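# Load a white part from the tote into a mould nest

## Task

Pick one white plastic part out of the blue tote and put it into the empty nest of the rotary-table mould closest to the arms, with its narrow end pointing down and pressed fully home. The tote must stay upright in its place with the remaining parts still inside. Finish by releasing, so neither arm is in contact with anything movable.

## Robot and tools

Robot: two arms, left_arm and right_arm, each with a parallel gripper. The fingers point along the gripper's own +z axis and close along its y axis. end_effector_position is the point between the finger pads, just behind the tips.

Frame: everything is in the scene frame. The origin sits at table-top height, halfway between the two arms' nominal bases. +z is up, +x points out over the table, and left_arm is on the +y side (arm names do not match image sides). Reported positions are in metres and can be a few cm off, more at long reach. A BASES line, if present, gives the true base locations.

execute_actions(actions, cameras): actions is a list of actions; each action is a table of up to 15 rows, one row per control step of 1/30 s. A short table repeats its final row until 15 steps are done. Each row is one list of 14 numbers, all in [-1, 1], covering both arms even if one is idle: dx, dy, dz, rx, ry, rz, opening for left_arm, then the same seven for right_arm. dx..rz are an offset, not a pose: they are measured along scene axes from that arm's Hand target as it was when the action began (every row counts from that same start, not from the previous row). Scale: 1.0 = 0.6 m or 180 degrees; rx, ry, rz form one rotation vector, turning about the Hand target's position. Repeating the same offset in a later action moves further. Six zeros re-command the current Hand target. Opening is absolute: +1 fully open (about 87 mm pad gap), +0.5 about 69 mm, 0 about 43 mm, -0.5 about 18 mm, -1 closed. An empty actions list just reports state and images.

move(target, speed, blend, opening_speed, blocking, cameras): target is one 14-number row in the same layout and scale, or a list of up to 15 such rows; every row is an offset from the Hand targets at the move's start, not from the previous row. The gripper travels in a straight line, turning the short way. speed is m/s, 0.002 to 0.5, default 0.25 (rotation up to twice that in rad/s); one value or one per target. blend (m) rounds corners of a list. opening_speed (0.2 or more, per second on the -1..+1 scale) ramps the fingers. blocking=false returns early while the move continues. Paths cap at 10 s and do not avoid obstacles or the other arm. The result adds a "move:" line: done (within 10 mm and 2 degrees, at rest), off_target, moving, held, fault, plus limits such as paced (pose clipped) or held (steps withheld). Done does not mean no contact.

wait(seconds 0 to 10): the robot keeps its last commands; a running move carries on. stop(): brakes a running move. zoom_image(camera, region=[x0,y0,x1,y1] in pixels, max 504x504): closer look at the latest image of cam_head_left, cam_head_right, cam_high, cam_low, cam_left_wrist or cam_right_wrist (all 896x504). finished_scene(scene): ends the current scene, with scene set to its number; irreversible, so only call once the part is seated and both grippers are released and clear.

Result lines: end_effector_position and end_effector_quat_wxyz per arm; Hand target (last commanded pose after clipping, base for next offsets); Tool commands; grip_measured (finger motor reading on the command scale; under a firm squeeze it reads slightly narrower than the part, readings off by up to about 0.043); Joint positions (last value = gripper 0 closed to 1 open); Joint velocities ("within noise" means at rest); Joint torques (include the arm's weight; joints 1-3 wrap at ±28 N m); MOTOR HOT or OVER-TEMPERATURE FAULT lines. Camera calibration is given per camera; wrist camera poses follow their arm and may lag in motion.

Control behaviour: each step the command is clipped to within 100 mm and 20 degrees of the measured gripper pose. Friction and gravity often leave the gripper short, low or tilted; check the reported pose after each motion and correct with a further offset. Tiny motions may not happen or may go sideways. Avoid paths passing near an arm's own base or keeping the wrist near the waist axis, since the shoulder posture can flip. Joint ranges (rad): waist -2.618 to 3.054, shoulder 0 to 3.142, elbow 0 to 3.142 (straight 2.901), wrist pitch and yaw -1.571 to 1.571, wrist roll -2.094 to 2.094.

Gripping: close to roughly 0.04 below the grip_measured value at first contact for full force; less for a lighter hold. Fast closes squeeze harder. Expect occasional brief tugs on the held part.

Avoid: dropping the part or releasing it while moving, knocking the tote over or spilling parts, anything falling off the table, fast impacts and strong presses (a stalled arm keeps pushing until commanded back past its gripper), bringing the two grippers or wrist cameras together (not guarded by the clearance check), and long stretched-out holds or pushing at unreachable poses, which overheat motors; at 90 °C the arm folds and stops for the rest of the scene.

Each tool is called after "Call:" as name(argument=value, ...), one argument or row to a line, values as JSON.

## Session

Call:
execute_actions(
  actions=[],
)

Scene clock: 0.00 s.
left_arm: end_effector_position=(+0.1813, +0.0587, +0.1706) grip_measured=+1.000 end_effector_quat_wxyz=(+0.381, +0.107, +0.910, +0.125) | right_arm: end_effector_position=(+0.4298, -0.5410, +0.2845) grip_measured=+0.985 end_effector_quat_wxyz=(+0.454, -0.058, +0.884, +0.100)
Joint positions: left_arm=[-1.371 1.684 1.377 -1.277 -0.824 -1.154 1] | right_arm=[-0.527 1.9 1.947 -0.845 -0.654 -0.408 0.993]
Joint velocities: within noise
Joint torques (N m): no reading
Motor temperatures (°C): left_arm=[30 35 38 29 27 29 29] | right_arm=[31 41 36 30 27 28 31]
Heat: left arm: 38 °C; right arm: 41 °C.
Hand target: left_arm +0.1818, +0.0576, +0.1733; +0.383, +0.105, +0.910, +0.121 | right_arm +0.4302, -0.5411, +0.2951; +0.464, -0.063, +0.878, +0.093
Tool commands: left_gripper/opening=+1.0 right_gripper/opening=+1.0

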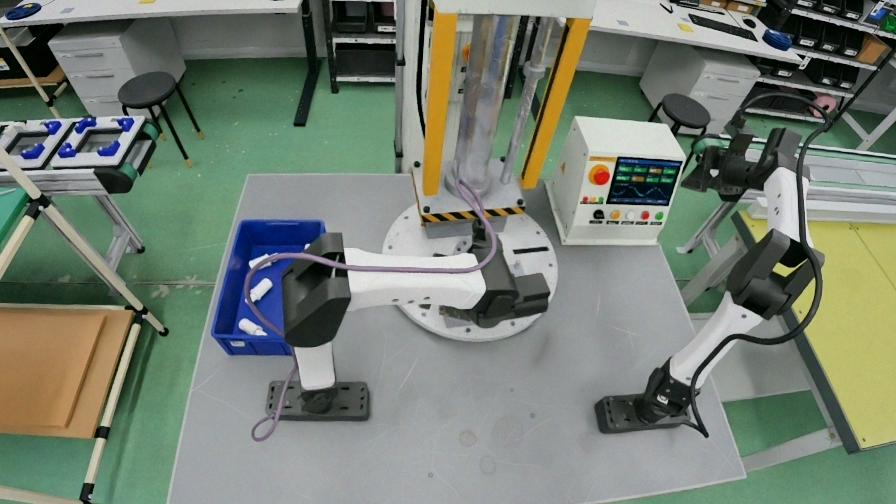

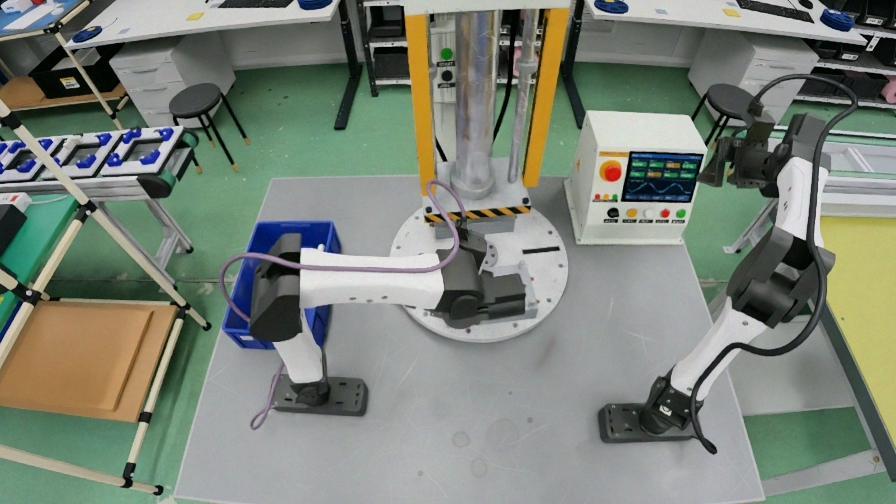

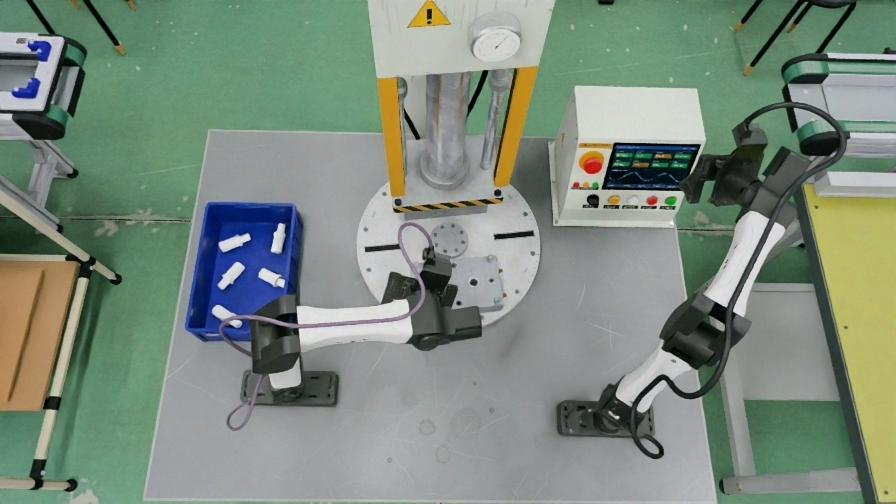

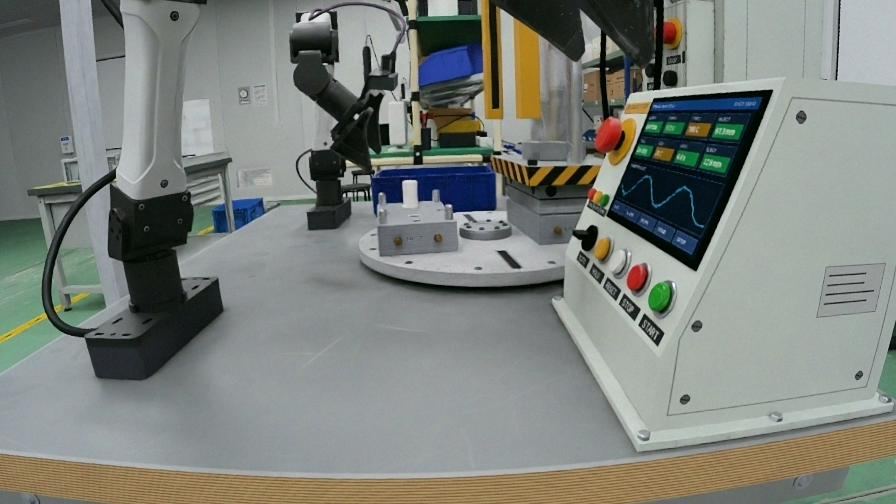

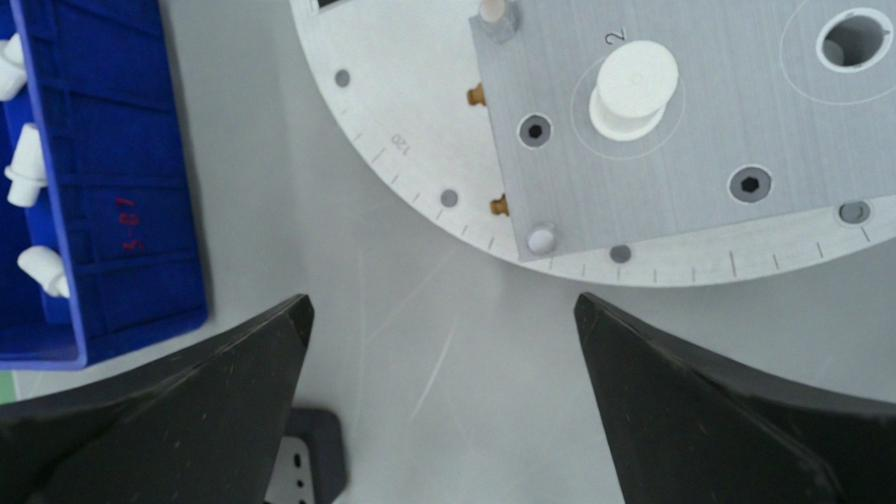

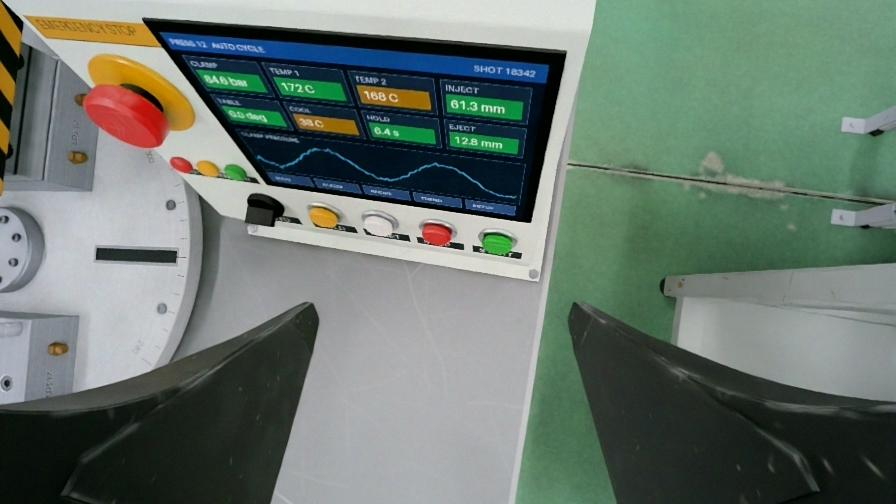

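Call:
zoom_image(
  camera="cam_high",
  region=[180, 190, 320, 350],
)

Call:
zoom_image(
  camera="cam_high",
  region=[400, 220, 540, 330],
)

Call:
zoom_image(
  camera="cam_low",
  region=[350, 150, 580, 290],
)

Call:
zoom_image(
  camera="cam_left_wrist",
  region=[450, 0, 896, 300],
)

Scaled by 3.150 from the camera's 896x504 image, which has a finer 1280x720 frame.

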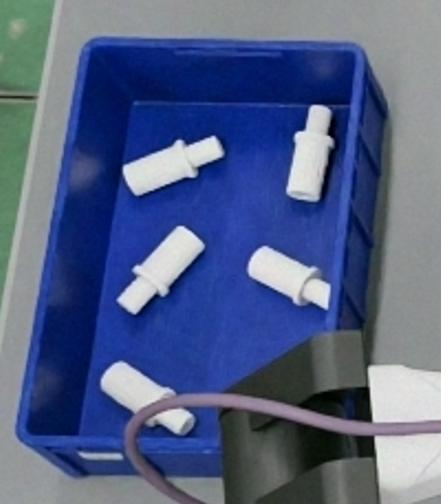

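Scaled by 3.600 from the camera's 896x504 image, which has a finer 1280x720 frame.

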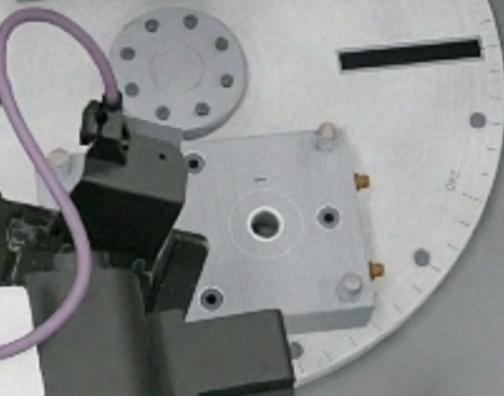

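Scaled by 2.191 from the camera's 896x504 image, which has a finer 1280x720 frame.

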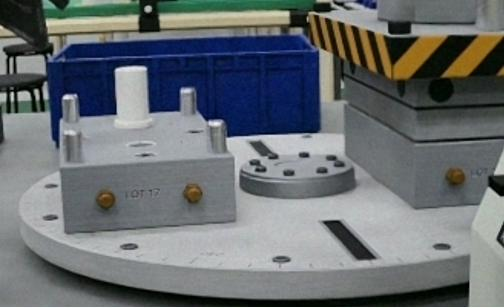

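Scaled by 1.130 from the camera's 896x504 image, which has a finer 1280x720 frame.

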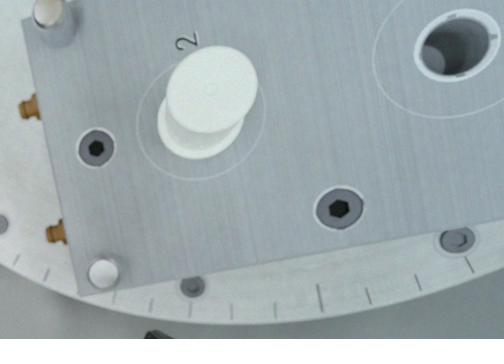

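Call:
move(
  target=[
    [0.03,0.1,0.18,0,0,0,0.6,0,0,0,0,0,0,1],
    [0.122,0.604,0.16,-0.213,0.185,0.397,0.6,0,0,0,0,0,0,1],
  ],
  blend=0.05,
)

Scene clock: 77.13 s.
left_arm: end_effector_position=(+0.2524, +0.4186, +0.2659) grip_measured=+0.600 end_effector_quat_wxyz=(+0.097, -0.522, +0.847, -0.007) | right_arm: end_effector_position=(+0.4298, -0.5410, +0.2845) grip_measured=+0.985 end_effector_quat_wxyz=(+0.454, -0.058, +0.884, +0.100)
Joint positions: left_arm=[0.538 1.509 1.71 -1.577 0.008 -0.579 0.8] | right_arm=[-0.527 1.9 1.947 -0.845 -0.654 -0.408 0.993]
Joint velocities: within noise
Joint torques (N m): left_arm=[1.16 -3.82 8.98 0.6 0.16 0.1] | right_arm=[-0.32 -9.02 7.28 1.71 -0.24 0]
Motor temperatures (°C): left_arm=[30 39 41 29 28 29 28] | right_arm=[31 52 43 33 27 28 31]
Heat: left arm: 41 °C; right arm: 52 °C.
Hand target: left_arm +0.2550, +0.4199, +0.2692; +0.000, -0.522, +0.853, +0.000 | right_arm +0.4302, -0.5411, +0.2951; +0.464, -0.063, +0.878, +0.093
Off the commanded pose: left_arm 0.004 m, 11 deg | right_arm 0.011 m, 2 deg.
joint sent to its limit (left arm) — joint 4 (wrist pitch), lower limit. The joint targets are off in orientation, not in position.
move: off_target (left_arm, right_arm)
camera_calibration:
cam_left_wrist: T_world_to_cam=[[0.884827, -0.44992, 0.121052, -0.0704451], [-0.411478, -0.632725, 0.656007, 0.216029], [-0.218558, -0.630263, -0.744984, 0.651922], [0, 0, 0, 1]] pos_world=[0.293706, 0.515874, 0.352482]

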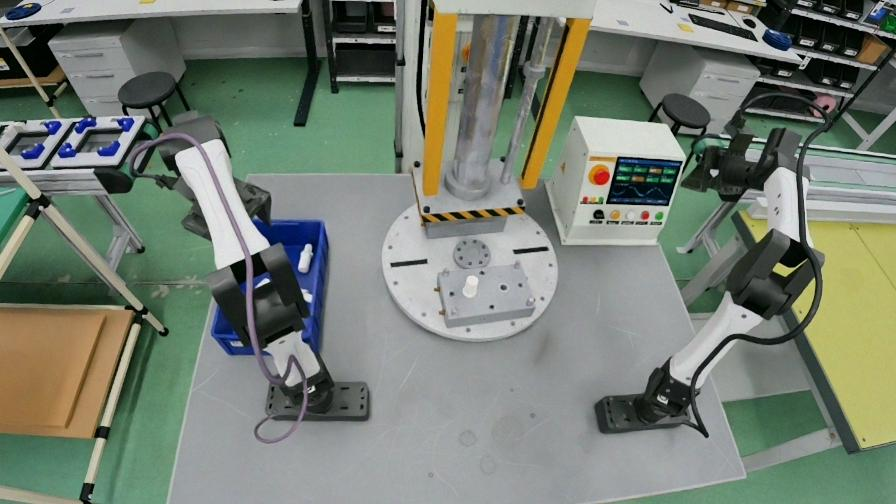

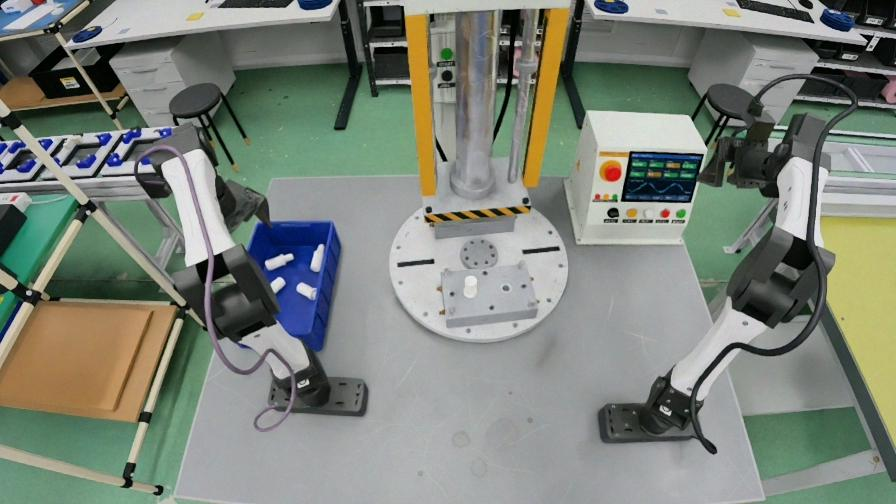

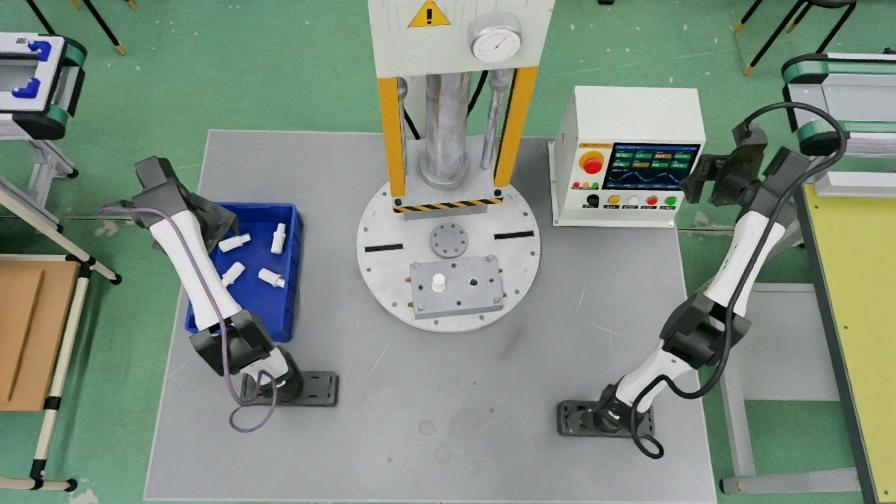

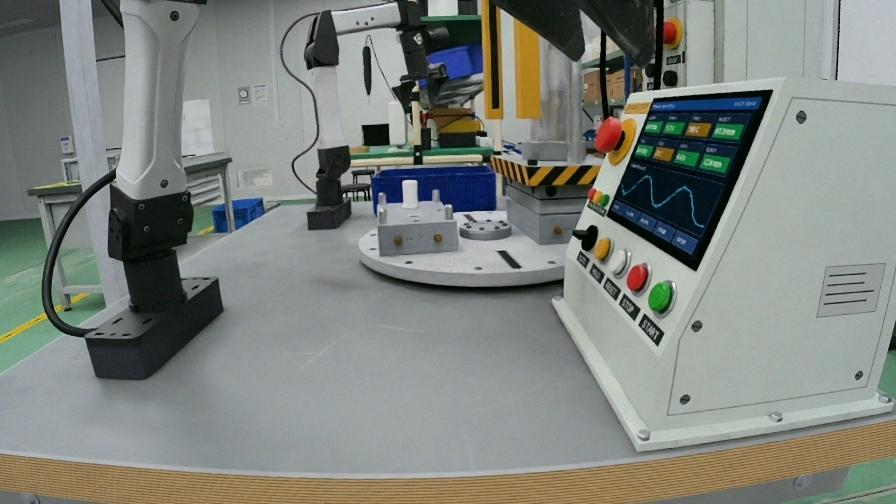

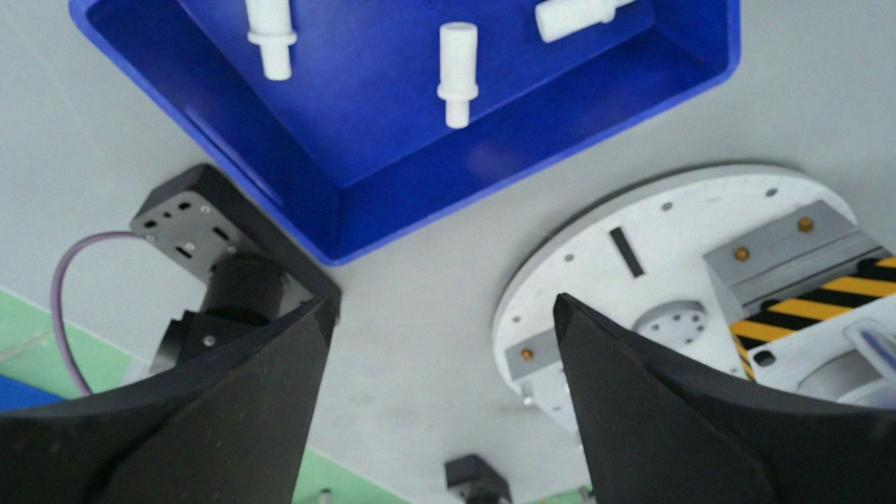

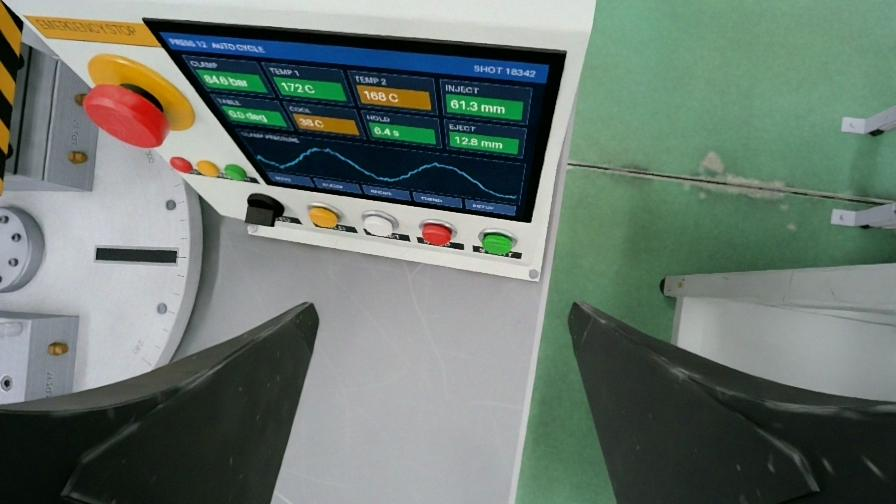

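Call:
move(
  target=[0.038,-0.047,-0.248,0,0,0,0.6,0,0,0,0,0,0,1],
  cameras=["cam_left_wrist","cam_head_right","cam_low"],
)

Scene clock: 94.97 s.
left_arm: end_effector_position=(+0.2764, +0.3917, +0.1256) grip_measured=+0.600 end_effector_quat_wxyz=(+0.002, -0.521, +0.854, -0.005) | right_arm: end_effector_position=(+0.4298, -0.5410, +0.2845) grip_measured=+0.985 end_effector_quat_wxyz=(+0.454, -0.058, +0.884, +0.100)
Joint positions: left_arm=[0.415 1.644 1.267 -1.188 0.009 -0.693 0.8] | right_arm=[-0.527 1.9 1.947 -0.845 -0.654 -0.408 0.993]
Joint velocities: within noise
Joint torques (N m): left_arm=[0.18 -5.26 6.37 0.49 -0.03 -0.07] | right_arm=[-0.34 -9.05 7.38 1.77 -0.23 0.03]
Motor temperatures (°C): left_arm=[30 38 42 29 27 29 28] | right_arm=[31 52 43 33 27 28 31]
Heat: left arm: 42 °C; right arm: 52 °C.
Hand target: left_arm +0.2777, +0.3916, +0.1203; +0.000, -0.522, +0.853, +0.000 | right_arm +0.4302, -0.5411, +0.2951; +0.464, -0.063, +0.878, +0.093
Off the commanded pose: left_arm 0.005 m, 1 deg | right_arm 0.011 m, 2 deg.
move: off_target (right_arm)
camera_calibration:
cam_left_wrist: T_world_to_cam=[[0.891916, -0.451837, 0.0181553, -0.0751518], [-0.299802, -0.560791, 0.771772, 0.227315], [-0.338534, -0.693799, -0.63564, 0.579966], [0, 0, 0, 1]] pos_world=[0.331516, 0.495899, 0.194578]
Images, in order (width x height): cam_head_right 896x504, cam_low 896x504, cam_left_wrist 896x504.

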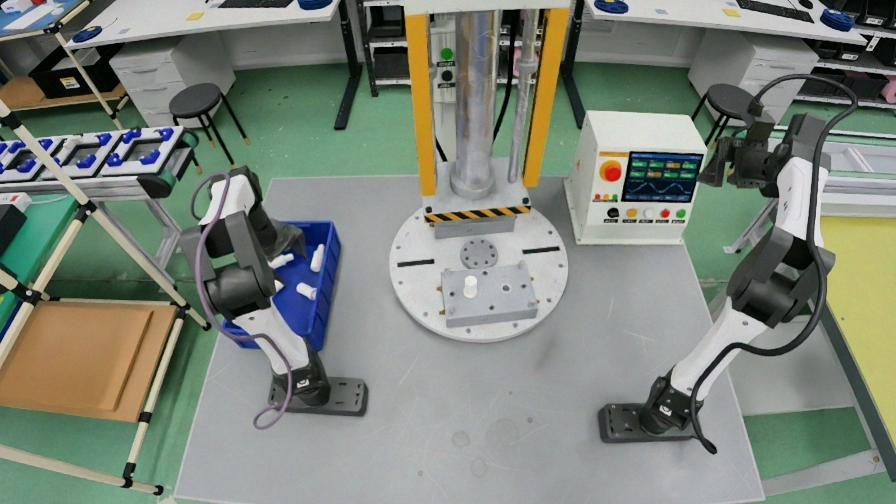

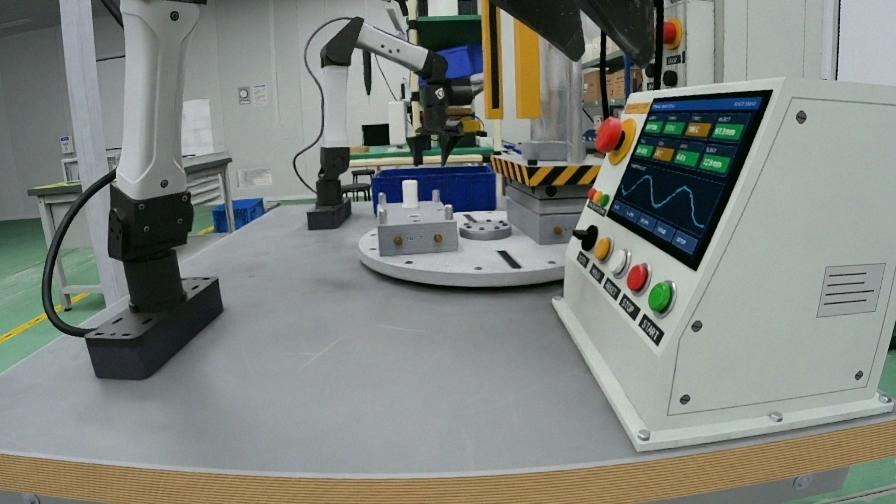

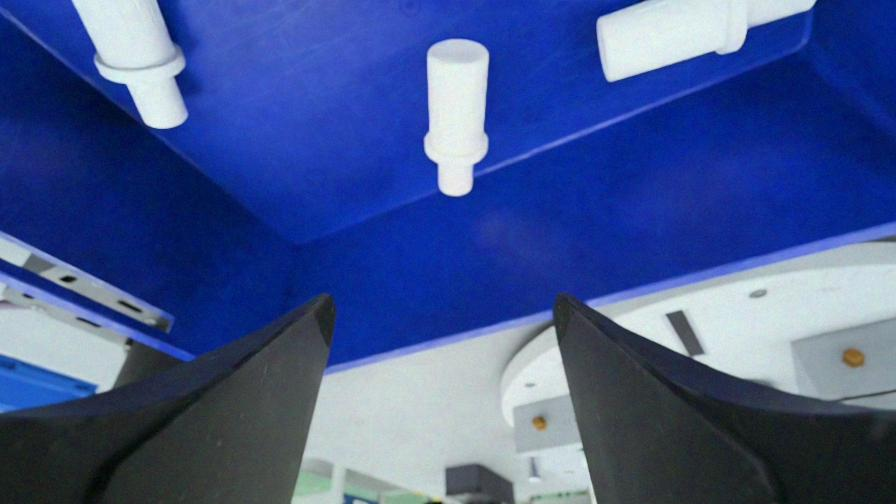

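Call:
move(
  target=[0.025,0.014,-0.117,0,0,0,0.4,0,0,0,0,0,0,1],
  cameras=["cam_left_wrist","cam_head_right"],
  speed=0.12,
)

Scene clock: 107.27 s.
left_arm: end_effector_position=(+0.2944, +0.3993, +0.0574) grip_measured=+0.400 end_effector_quat_wxyz=(+0.006, -0.521, +0.854, -0.005) | right_arm: end_effector_position=(+0.4298, -0.5410, +0.2845) grip_measured=+0.985 end_effector_quat_wxyz=(+0.454, -0.058, +0.884, +0.100)
Joint positions: left_arm=[0.415 1.777 1.141 -0.921 0.009 -0.693 0.7] | right_arm=[-0.527 1.9 1.947 -0.845 -0.654 -0.408 0.993]
Joint velocities: within noise
Joint torques (N m): left_arm=[0.68 -5.57 5.75 0.47 -0.04 -0.01] | right_arm=[-0.31 -9.07 7.3 1.72 -0.23 -0.02]
Motor temperatures (°C): left_arm=[30 38 42 29 27 29 28] | right_arm=[31 53 44 34 27 28 31]
Heat: left arm: 42 °C; right arm: 53 °C.
Hand target: left_arm +0.2928, +0.4001, +0.0502; +0.000, -0.522, +0.853, +0.000 | right_arm +0.4302, -0.5411, +0.2951; +0.464, -0.063, +0.878, +0.093
Off the commanded pose: left_arm 0.007 m, 1 deg | right_arm 0.011 m, 2 deg.
move: off_target (right_arm)
camera_calibration:
cam_left_wrist: T_world_to_cam=[[0.891943, -0.451558, 0.0230653, -0.0869203], [-0.30499, -0.563205, 0.767972, 0.292335], [-0.333794, -0.692022, -0.640068, 0.546197], [0, 0, 0, 1]] pos_world=[0.349004, 0.503376, 0.127103]
Images, in order (width x height): cam_head_right 896x504, cam_left_wrist 896x504.

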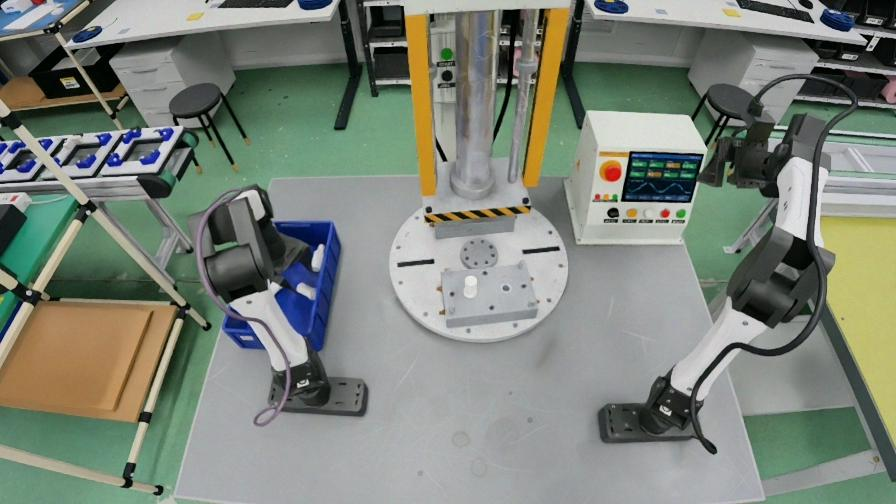

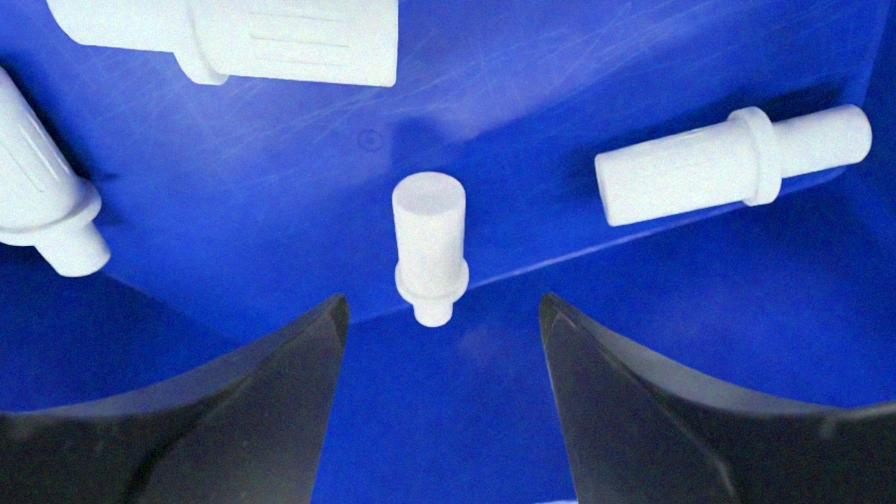

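Call:
move(
  target=[-0.003,0.002,-0.063,0,0,0,0.4,0,0,0,0,0,0,1],
  cameras=["cam_left_wrist","cam_head_right"],
  speed=0.06,
)

Scene clock: 116.13 s.
left_arm: end_effector_position=(+0.2940, +0.4001, +0.0201) grip_measured=+0.400 end_effector_quat_wxyz=(+0.007, -0.521, +0.854, -0.003) | right_arm: end_effector_position=(+0.4298, -0.5410, +0.2845) grip_measured=+0.985 end_effector_quat_wxyz=(+0.454, -0.058, +0.884, +0.100)
Joint positions: left_arm=[0.415 1.841 1.058 -0.772 0.004 -0.693 0.7] | right_arm=[-0.527 1.9 1.947 -0.845 -0.654 -0.408 0.993]
Joint velocities: within noise
Joint torques (N m): left_arm=[1.18 -5.64 5.24 0.5 0.02 0.04] | right_arm=[-0.36 -8.95 7.3 1.75 -0.25 0.01]
Motor temperatures (°C): left_arm=[30 38 42 29 27 29 28] | right_arm=[31 53 44 34 27 28 31]
Heat: left arm: 42 °C; right arm: 53 °C.
Hand target: left_arm +0.2910, +0.4014, +0.0124; +0.000, -0.522, +0.853, +0.000 | right_arm +0.4302, -0.5411, +0.2951; +0.464, -0.063, +0.878, +0.093
Off the commanded pose: left_arm 0.008 m, 1 deg | right_arm 0.011 m, 2 deg.
move: off_target (right_arm)
camera_calibration:
cam_left_wrist: T_world_to_cam=[[0.891999, -0.451607, 0.0197161, -0.0852187], [-0.30415, -0.567338, 0.765258, 0.322743], [-0.33441, -0.688606, -0.643421, 0.521653], [0, 0, 0, 1]] pos_world=[0.348624, 0.503833, 0.0903411]
Images, in order (width x height): cam_head_right 896x504, cam_left_wrist 896x504.

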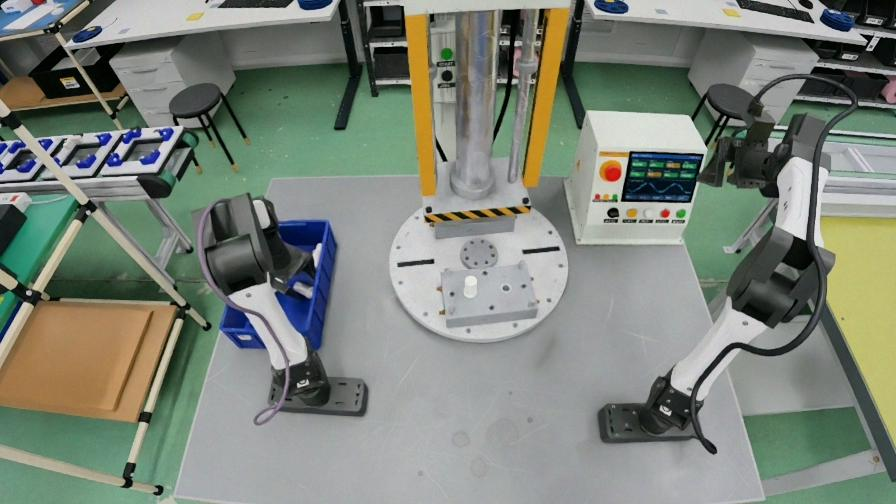

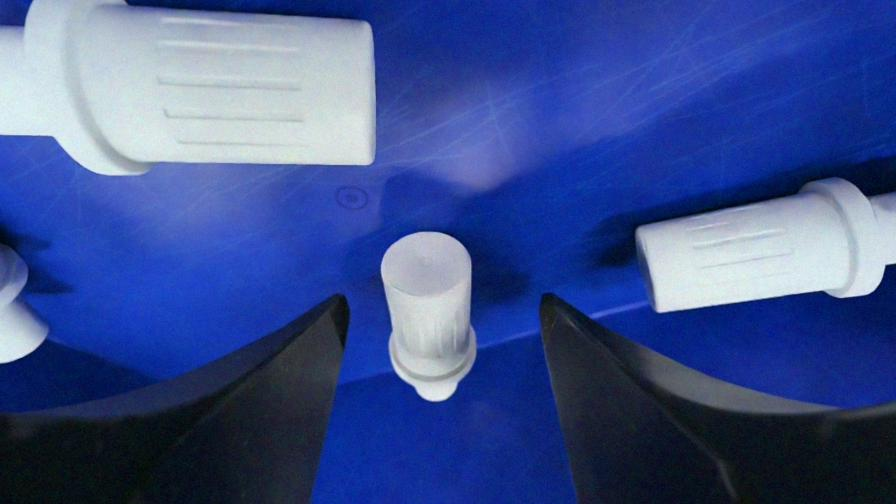

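Call:
move(
  target=[-0.006,0.003,-0.002,0,0,0,-0.2,0,0,0,0,0,0,1],
  cameras=["cam_left_wrist"],
  speed=0.02,
  opening_speed=0.4,
)

Call:
move(
  target=[0,0,0,0,0,0,-0.5,0,0,0,0,0,0,1],
  cameras=["cam_left_wrist"],
  opening_speed=0.3,
)

Scene clock: 125.23 s.
left_arm: end_effector_position=(+0.2937, +0.4009, +0.0186) grip_measured=-0.200 end_effector_quat_wxyz=(+0.009, -0.520, +0.854, -0.002) | right_arm: end_effector_position=(+0.4298, -0.5410, +0.2845) grip_measured=+0.985 end_effector_quat_wxyz=(+0.454, -0.058, +0.884, +0.100)
Joint positions: left_arm=[0.416 1.841 1.051 -0.762 0.002 -0.69 0.4] | right_arm=[-0.527 1.9 1.947 -0.845 -0.654 -0.408 0.993]
Joint velocities: within noise
Joint torques (N m): left_arm=[1.87 -6.08 4.57 0.49 0.05 0.1] | right_arm=[-0.34 -9.1 7.38 1.74 -0.23 -0.01]
Motor temperatures (°C): left_arm=[30 38 41 29 27 29 28] | right_arm=[31 54 44 34 27 28 31]
Heat: left arm: 41 °C; right arm: 54 °C.
Hand target: left_arm +0.2874, +0.4032, +0.0112; +0.000, -0.522, +0.853, +0.000 | right_arm +0.4302, -0.5411, +0.2951; +0.464, -0.063, +0.878, +0.093
Off the commanded pose: left_arm 0.010 m, 1 deg | right_arm 0.011 m, 2 deg.
move: off_target (right_arm)
camera_calibration:
cam_left_wrist: T_world_to_cam=[[0.890922, -0.453686, 0.0206674, -0.0834997], [-0.307531, -0.569174, 0.762539, 0.326043], [-0.33419, -0.685719, -0.646612, 0.519896], [0, 0, 0, 1]] pos_world=[0.348404, 0.504195, 0.0892763]
Images, in order (width x height): cam_left_wrist 896x504.

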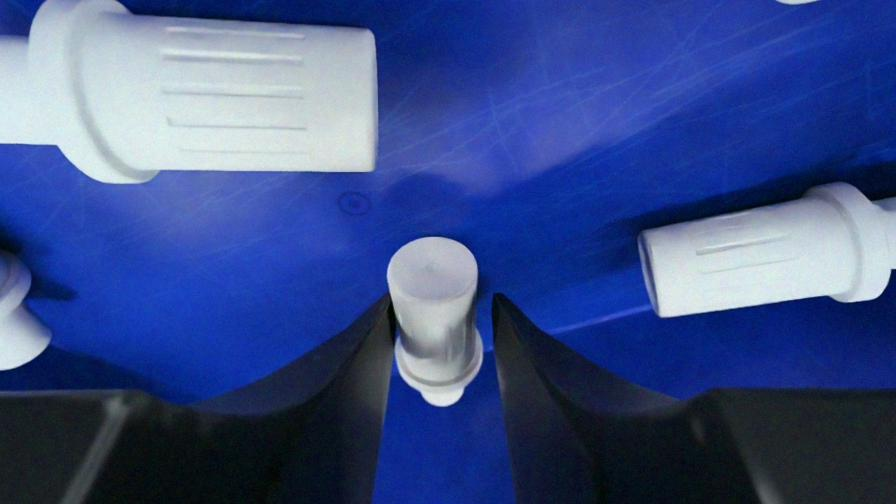

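Scene clock: 126.43 s.
left_arm: end_effector_position=(+0.2938, +0.4009, +0.0186) grip_measured=-0.343 end_effector_quat_wxyz=(+0.009, -0.520, +0.854, -0.002) | right_arm: end_effector_position=(+0.4298, -0.5410, +0.2845) grip_measured=+0.985 end_effector_quat_wxyz=(+0.454, -0.058, +0.884, +0.100)
Joint positions: left_arm=[0.416 1.841 1.051 -0.762 0.002 -0.69 0.328] | right_arm=[-0.527 1.9 1.947 -0.845 -0.654 -0.408 0.993]
Joint velocities: within noise
Joint torques (N m): left_arm=[1.87 -6.04 4.59 0.48 0.04 0.1] | right_arm=[-0.42 -8.95 7.27 1.76 -0.24 -0.02]
Motor temperatures (°C): left_arm=[30 38 41 29 27 29 28] | right_arm=[31 54 44 34 27 28 31]
Heat: left arm: 41 °C; right arm: 54 °C.
Hand target: left_arm +0.2874, +0.4032, +0.0112; +0.000, -0.522, +0.853, +0.000 | right_arm +0.4302, -0.5411, +0.2951; +0.464, -0.063, +0.878, +0.093
Off the commanded pose: left_arm 0.010 m, 1 deg | right_arm 0.011 m, 2 deg.
move: off_target (right_arm)
camera_calibration:
cam_left_wrist: T_world_to_cam=[[0.890915, -0.453689, 0.0209119, -0.0835618], [-0.307798, -0.569288, 0.762346, 0.326227], [-0.333963, -0.685622, -0.646832, 0.519843], [0, 0, 0, 1]] pos_world=[0.348467, 0.504222, 0.0893005]
Images, in order (width x height): cam_left_wrist 896x504.

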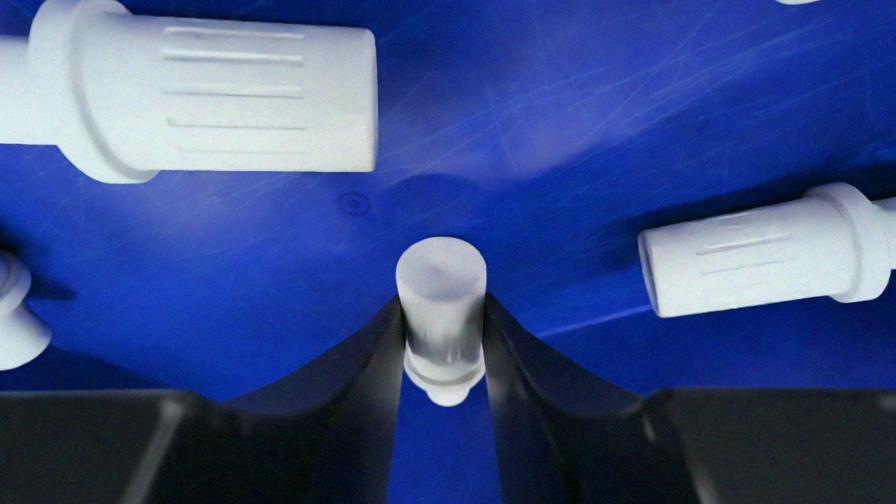

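Call:
move(
  target=[
    [0,0,0.333,0,0,0,-0.5,0,0,0,0,0,0,1],
    [-0.112,-0.472,0.432,0.1556,-0.5246,-0.397,-0.5,0,0,0,0,0,0,1],
  ],
  blend=0.03,
  speed=0.2,
)

Scene clock: 152.30 s.
left_arm: end_effector_position=(+0.2217, +0.1235, +0.2737) grip_measured=-0.343 end_effector_quat_wxyz=(+0.683, +0.174, +0.686, -0.180) | right_arm: end_effector_position=(+0.4298, -0.5410, +0.2845) grip_measured=+0.985 end_effector_quat_wxyz=(+0.454, -0.058, +0.884, +0.100)
Joint positions: left_arm=[-1.194 0.524 0.433 0.09 -0.7 -0.011 0.329] | right_arm=[-0.527 1.9 1.947 -0.845 -0.654 -0.408 0.993]
Joint velocities: within noise
Joint torques (N m): left_arm=[0.23 0.62 7.17 1.84 0.21 0.08] | right_arm=[-0.4 -9.03 7.24 1.74 -0.23 -0.03]
Motor temperatures (°C): left_arm=[30 38 41 30 27 29 29] | right_arm=[31 54 44 34 27 28 31]
Heat: left arm: 41 °C; right arm: 54 °C.
Hand target: left_arm +0.2203, +0.1200, +0.2704; +0.683, +0.183, +0.683, -0.183 | right_arm +0.4302, -0.5411, +0.2951; +0.464, -0.063, +0.878, +0.093
Off the commanded pose: left_arm 0.005 m, 1 deg | right_arm 0.011 m, 2 deg.
move: off_target (right_arm)
camera_calibration:
cam_left_wrist: T_world_to_cam=[[-0.491639, -0.870651, 0.0160737, 0.208785], [-0.676949, 0.370519, -0.635968, 0.300121], [0.547751, -0.323548, -0.771548, 0.264487], [0, 0, 0, 1]] pos_world=[0.16094, 0.156152, 0.391575]

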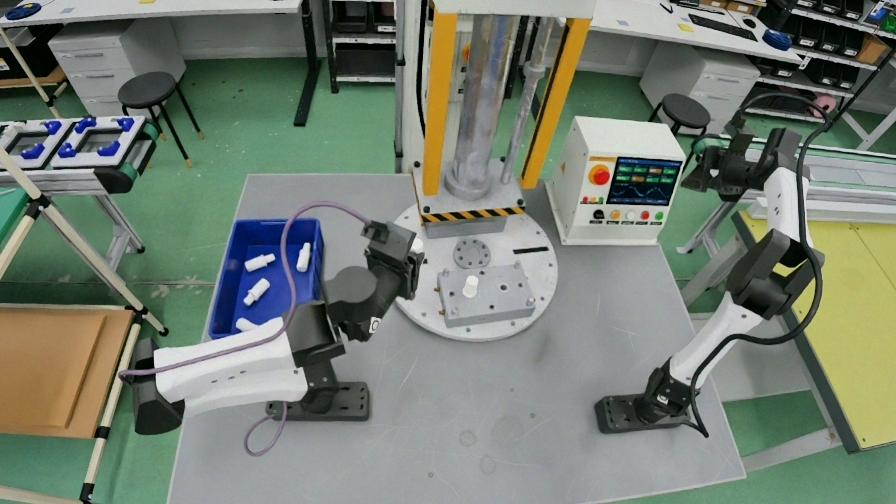

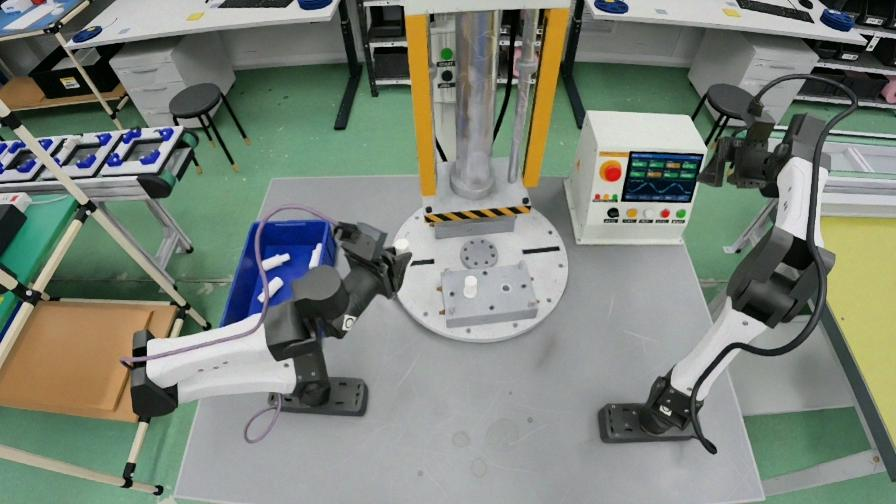

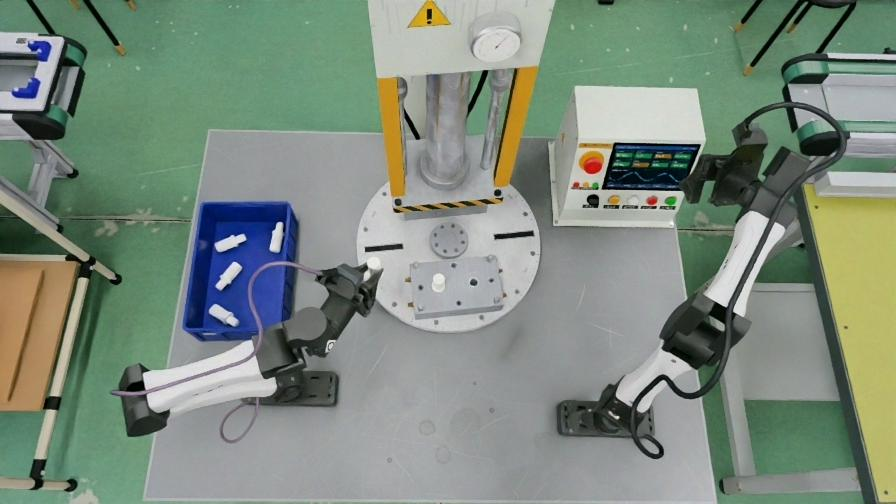

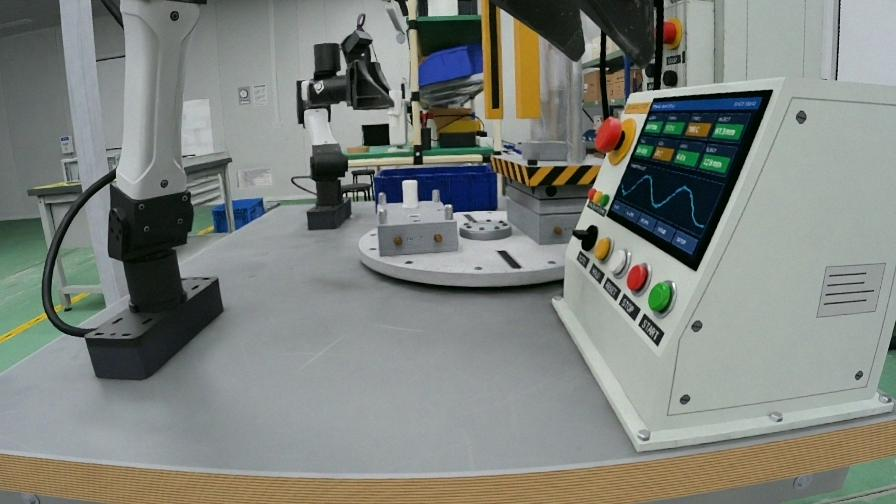

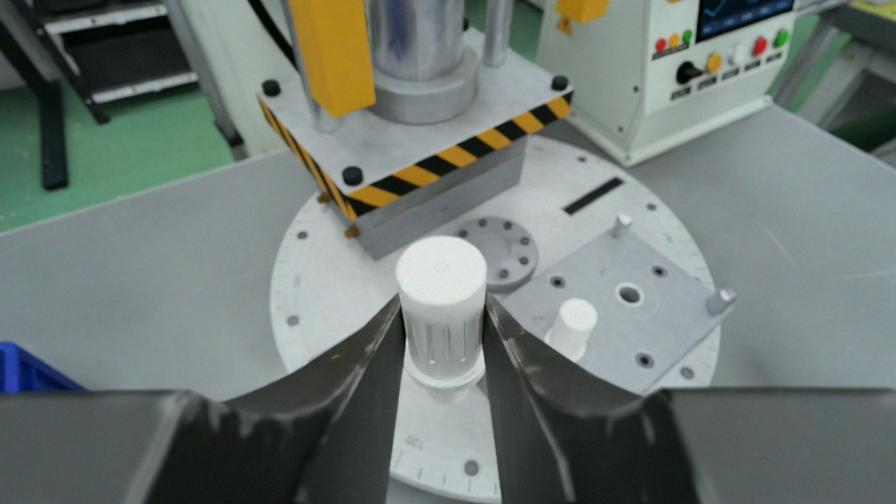

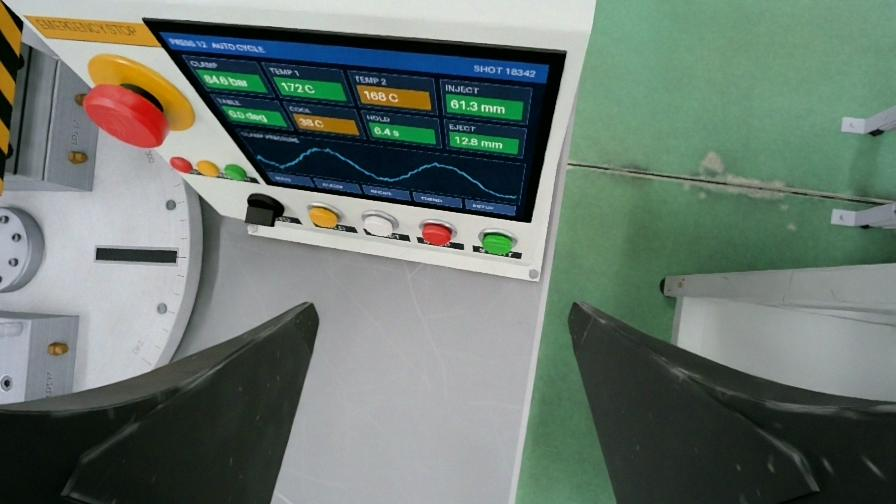

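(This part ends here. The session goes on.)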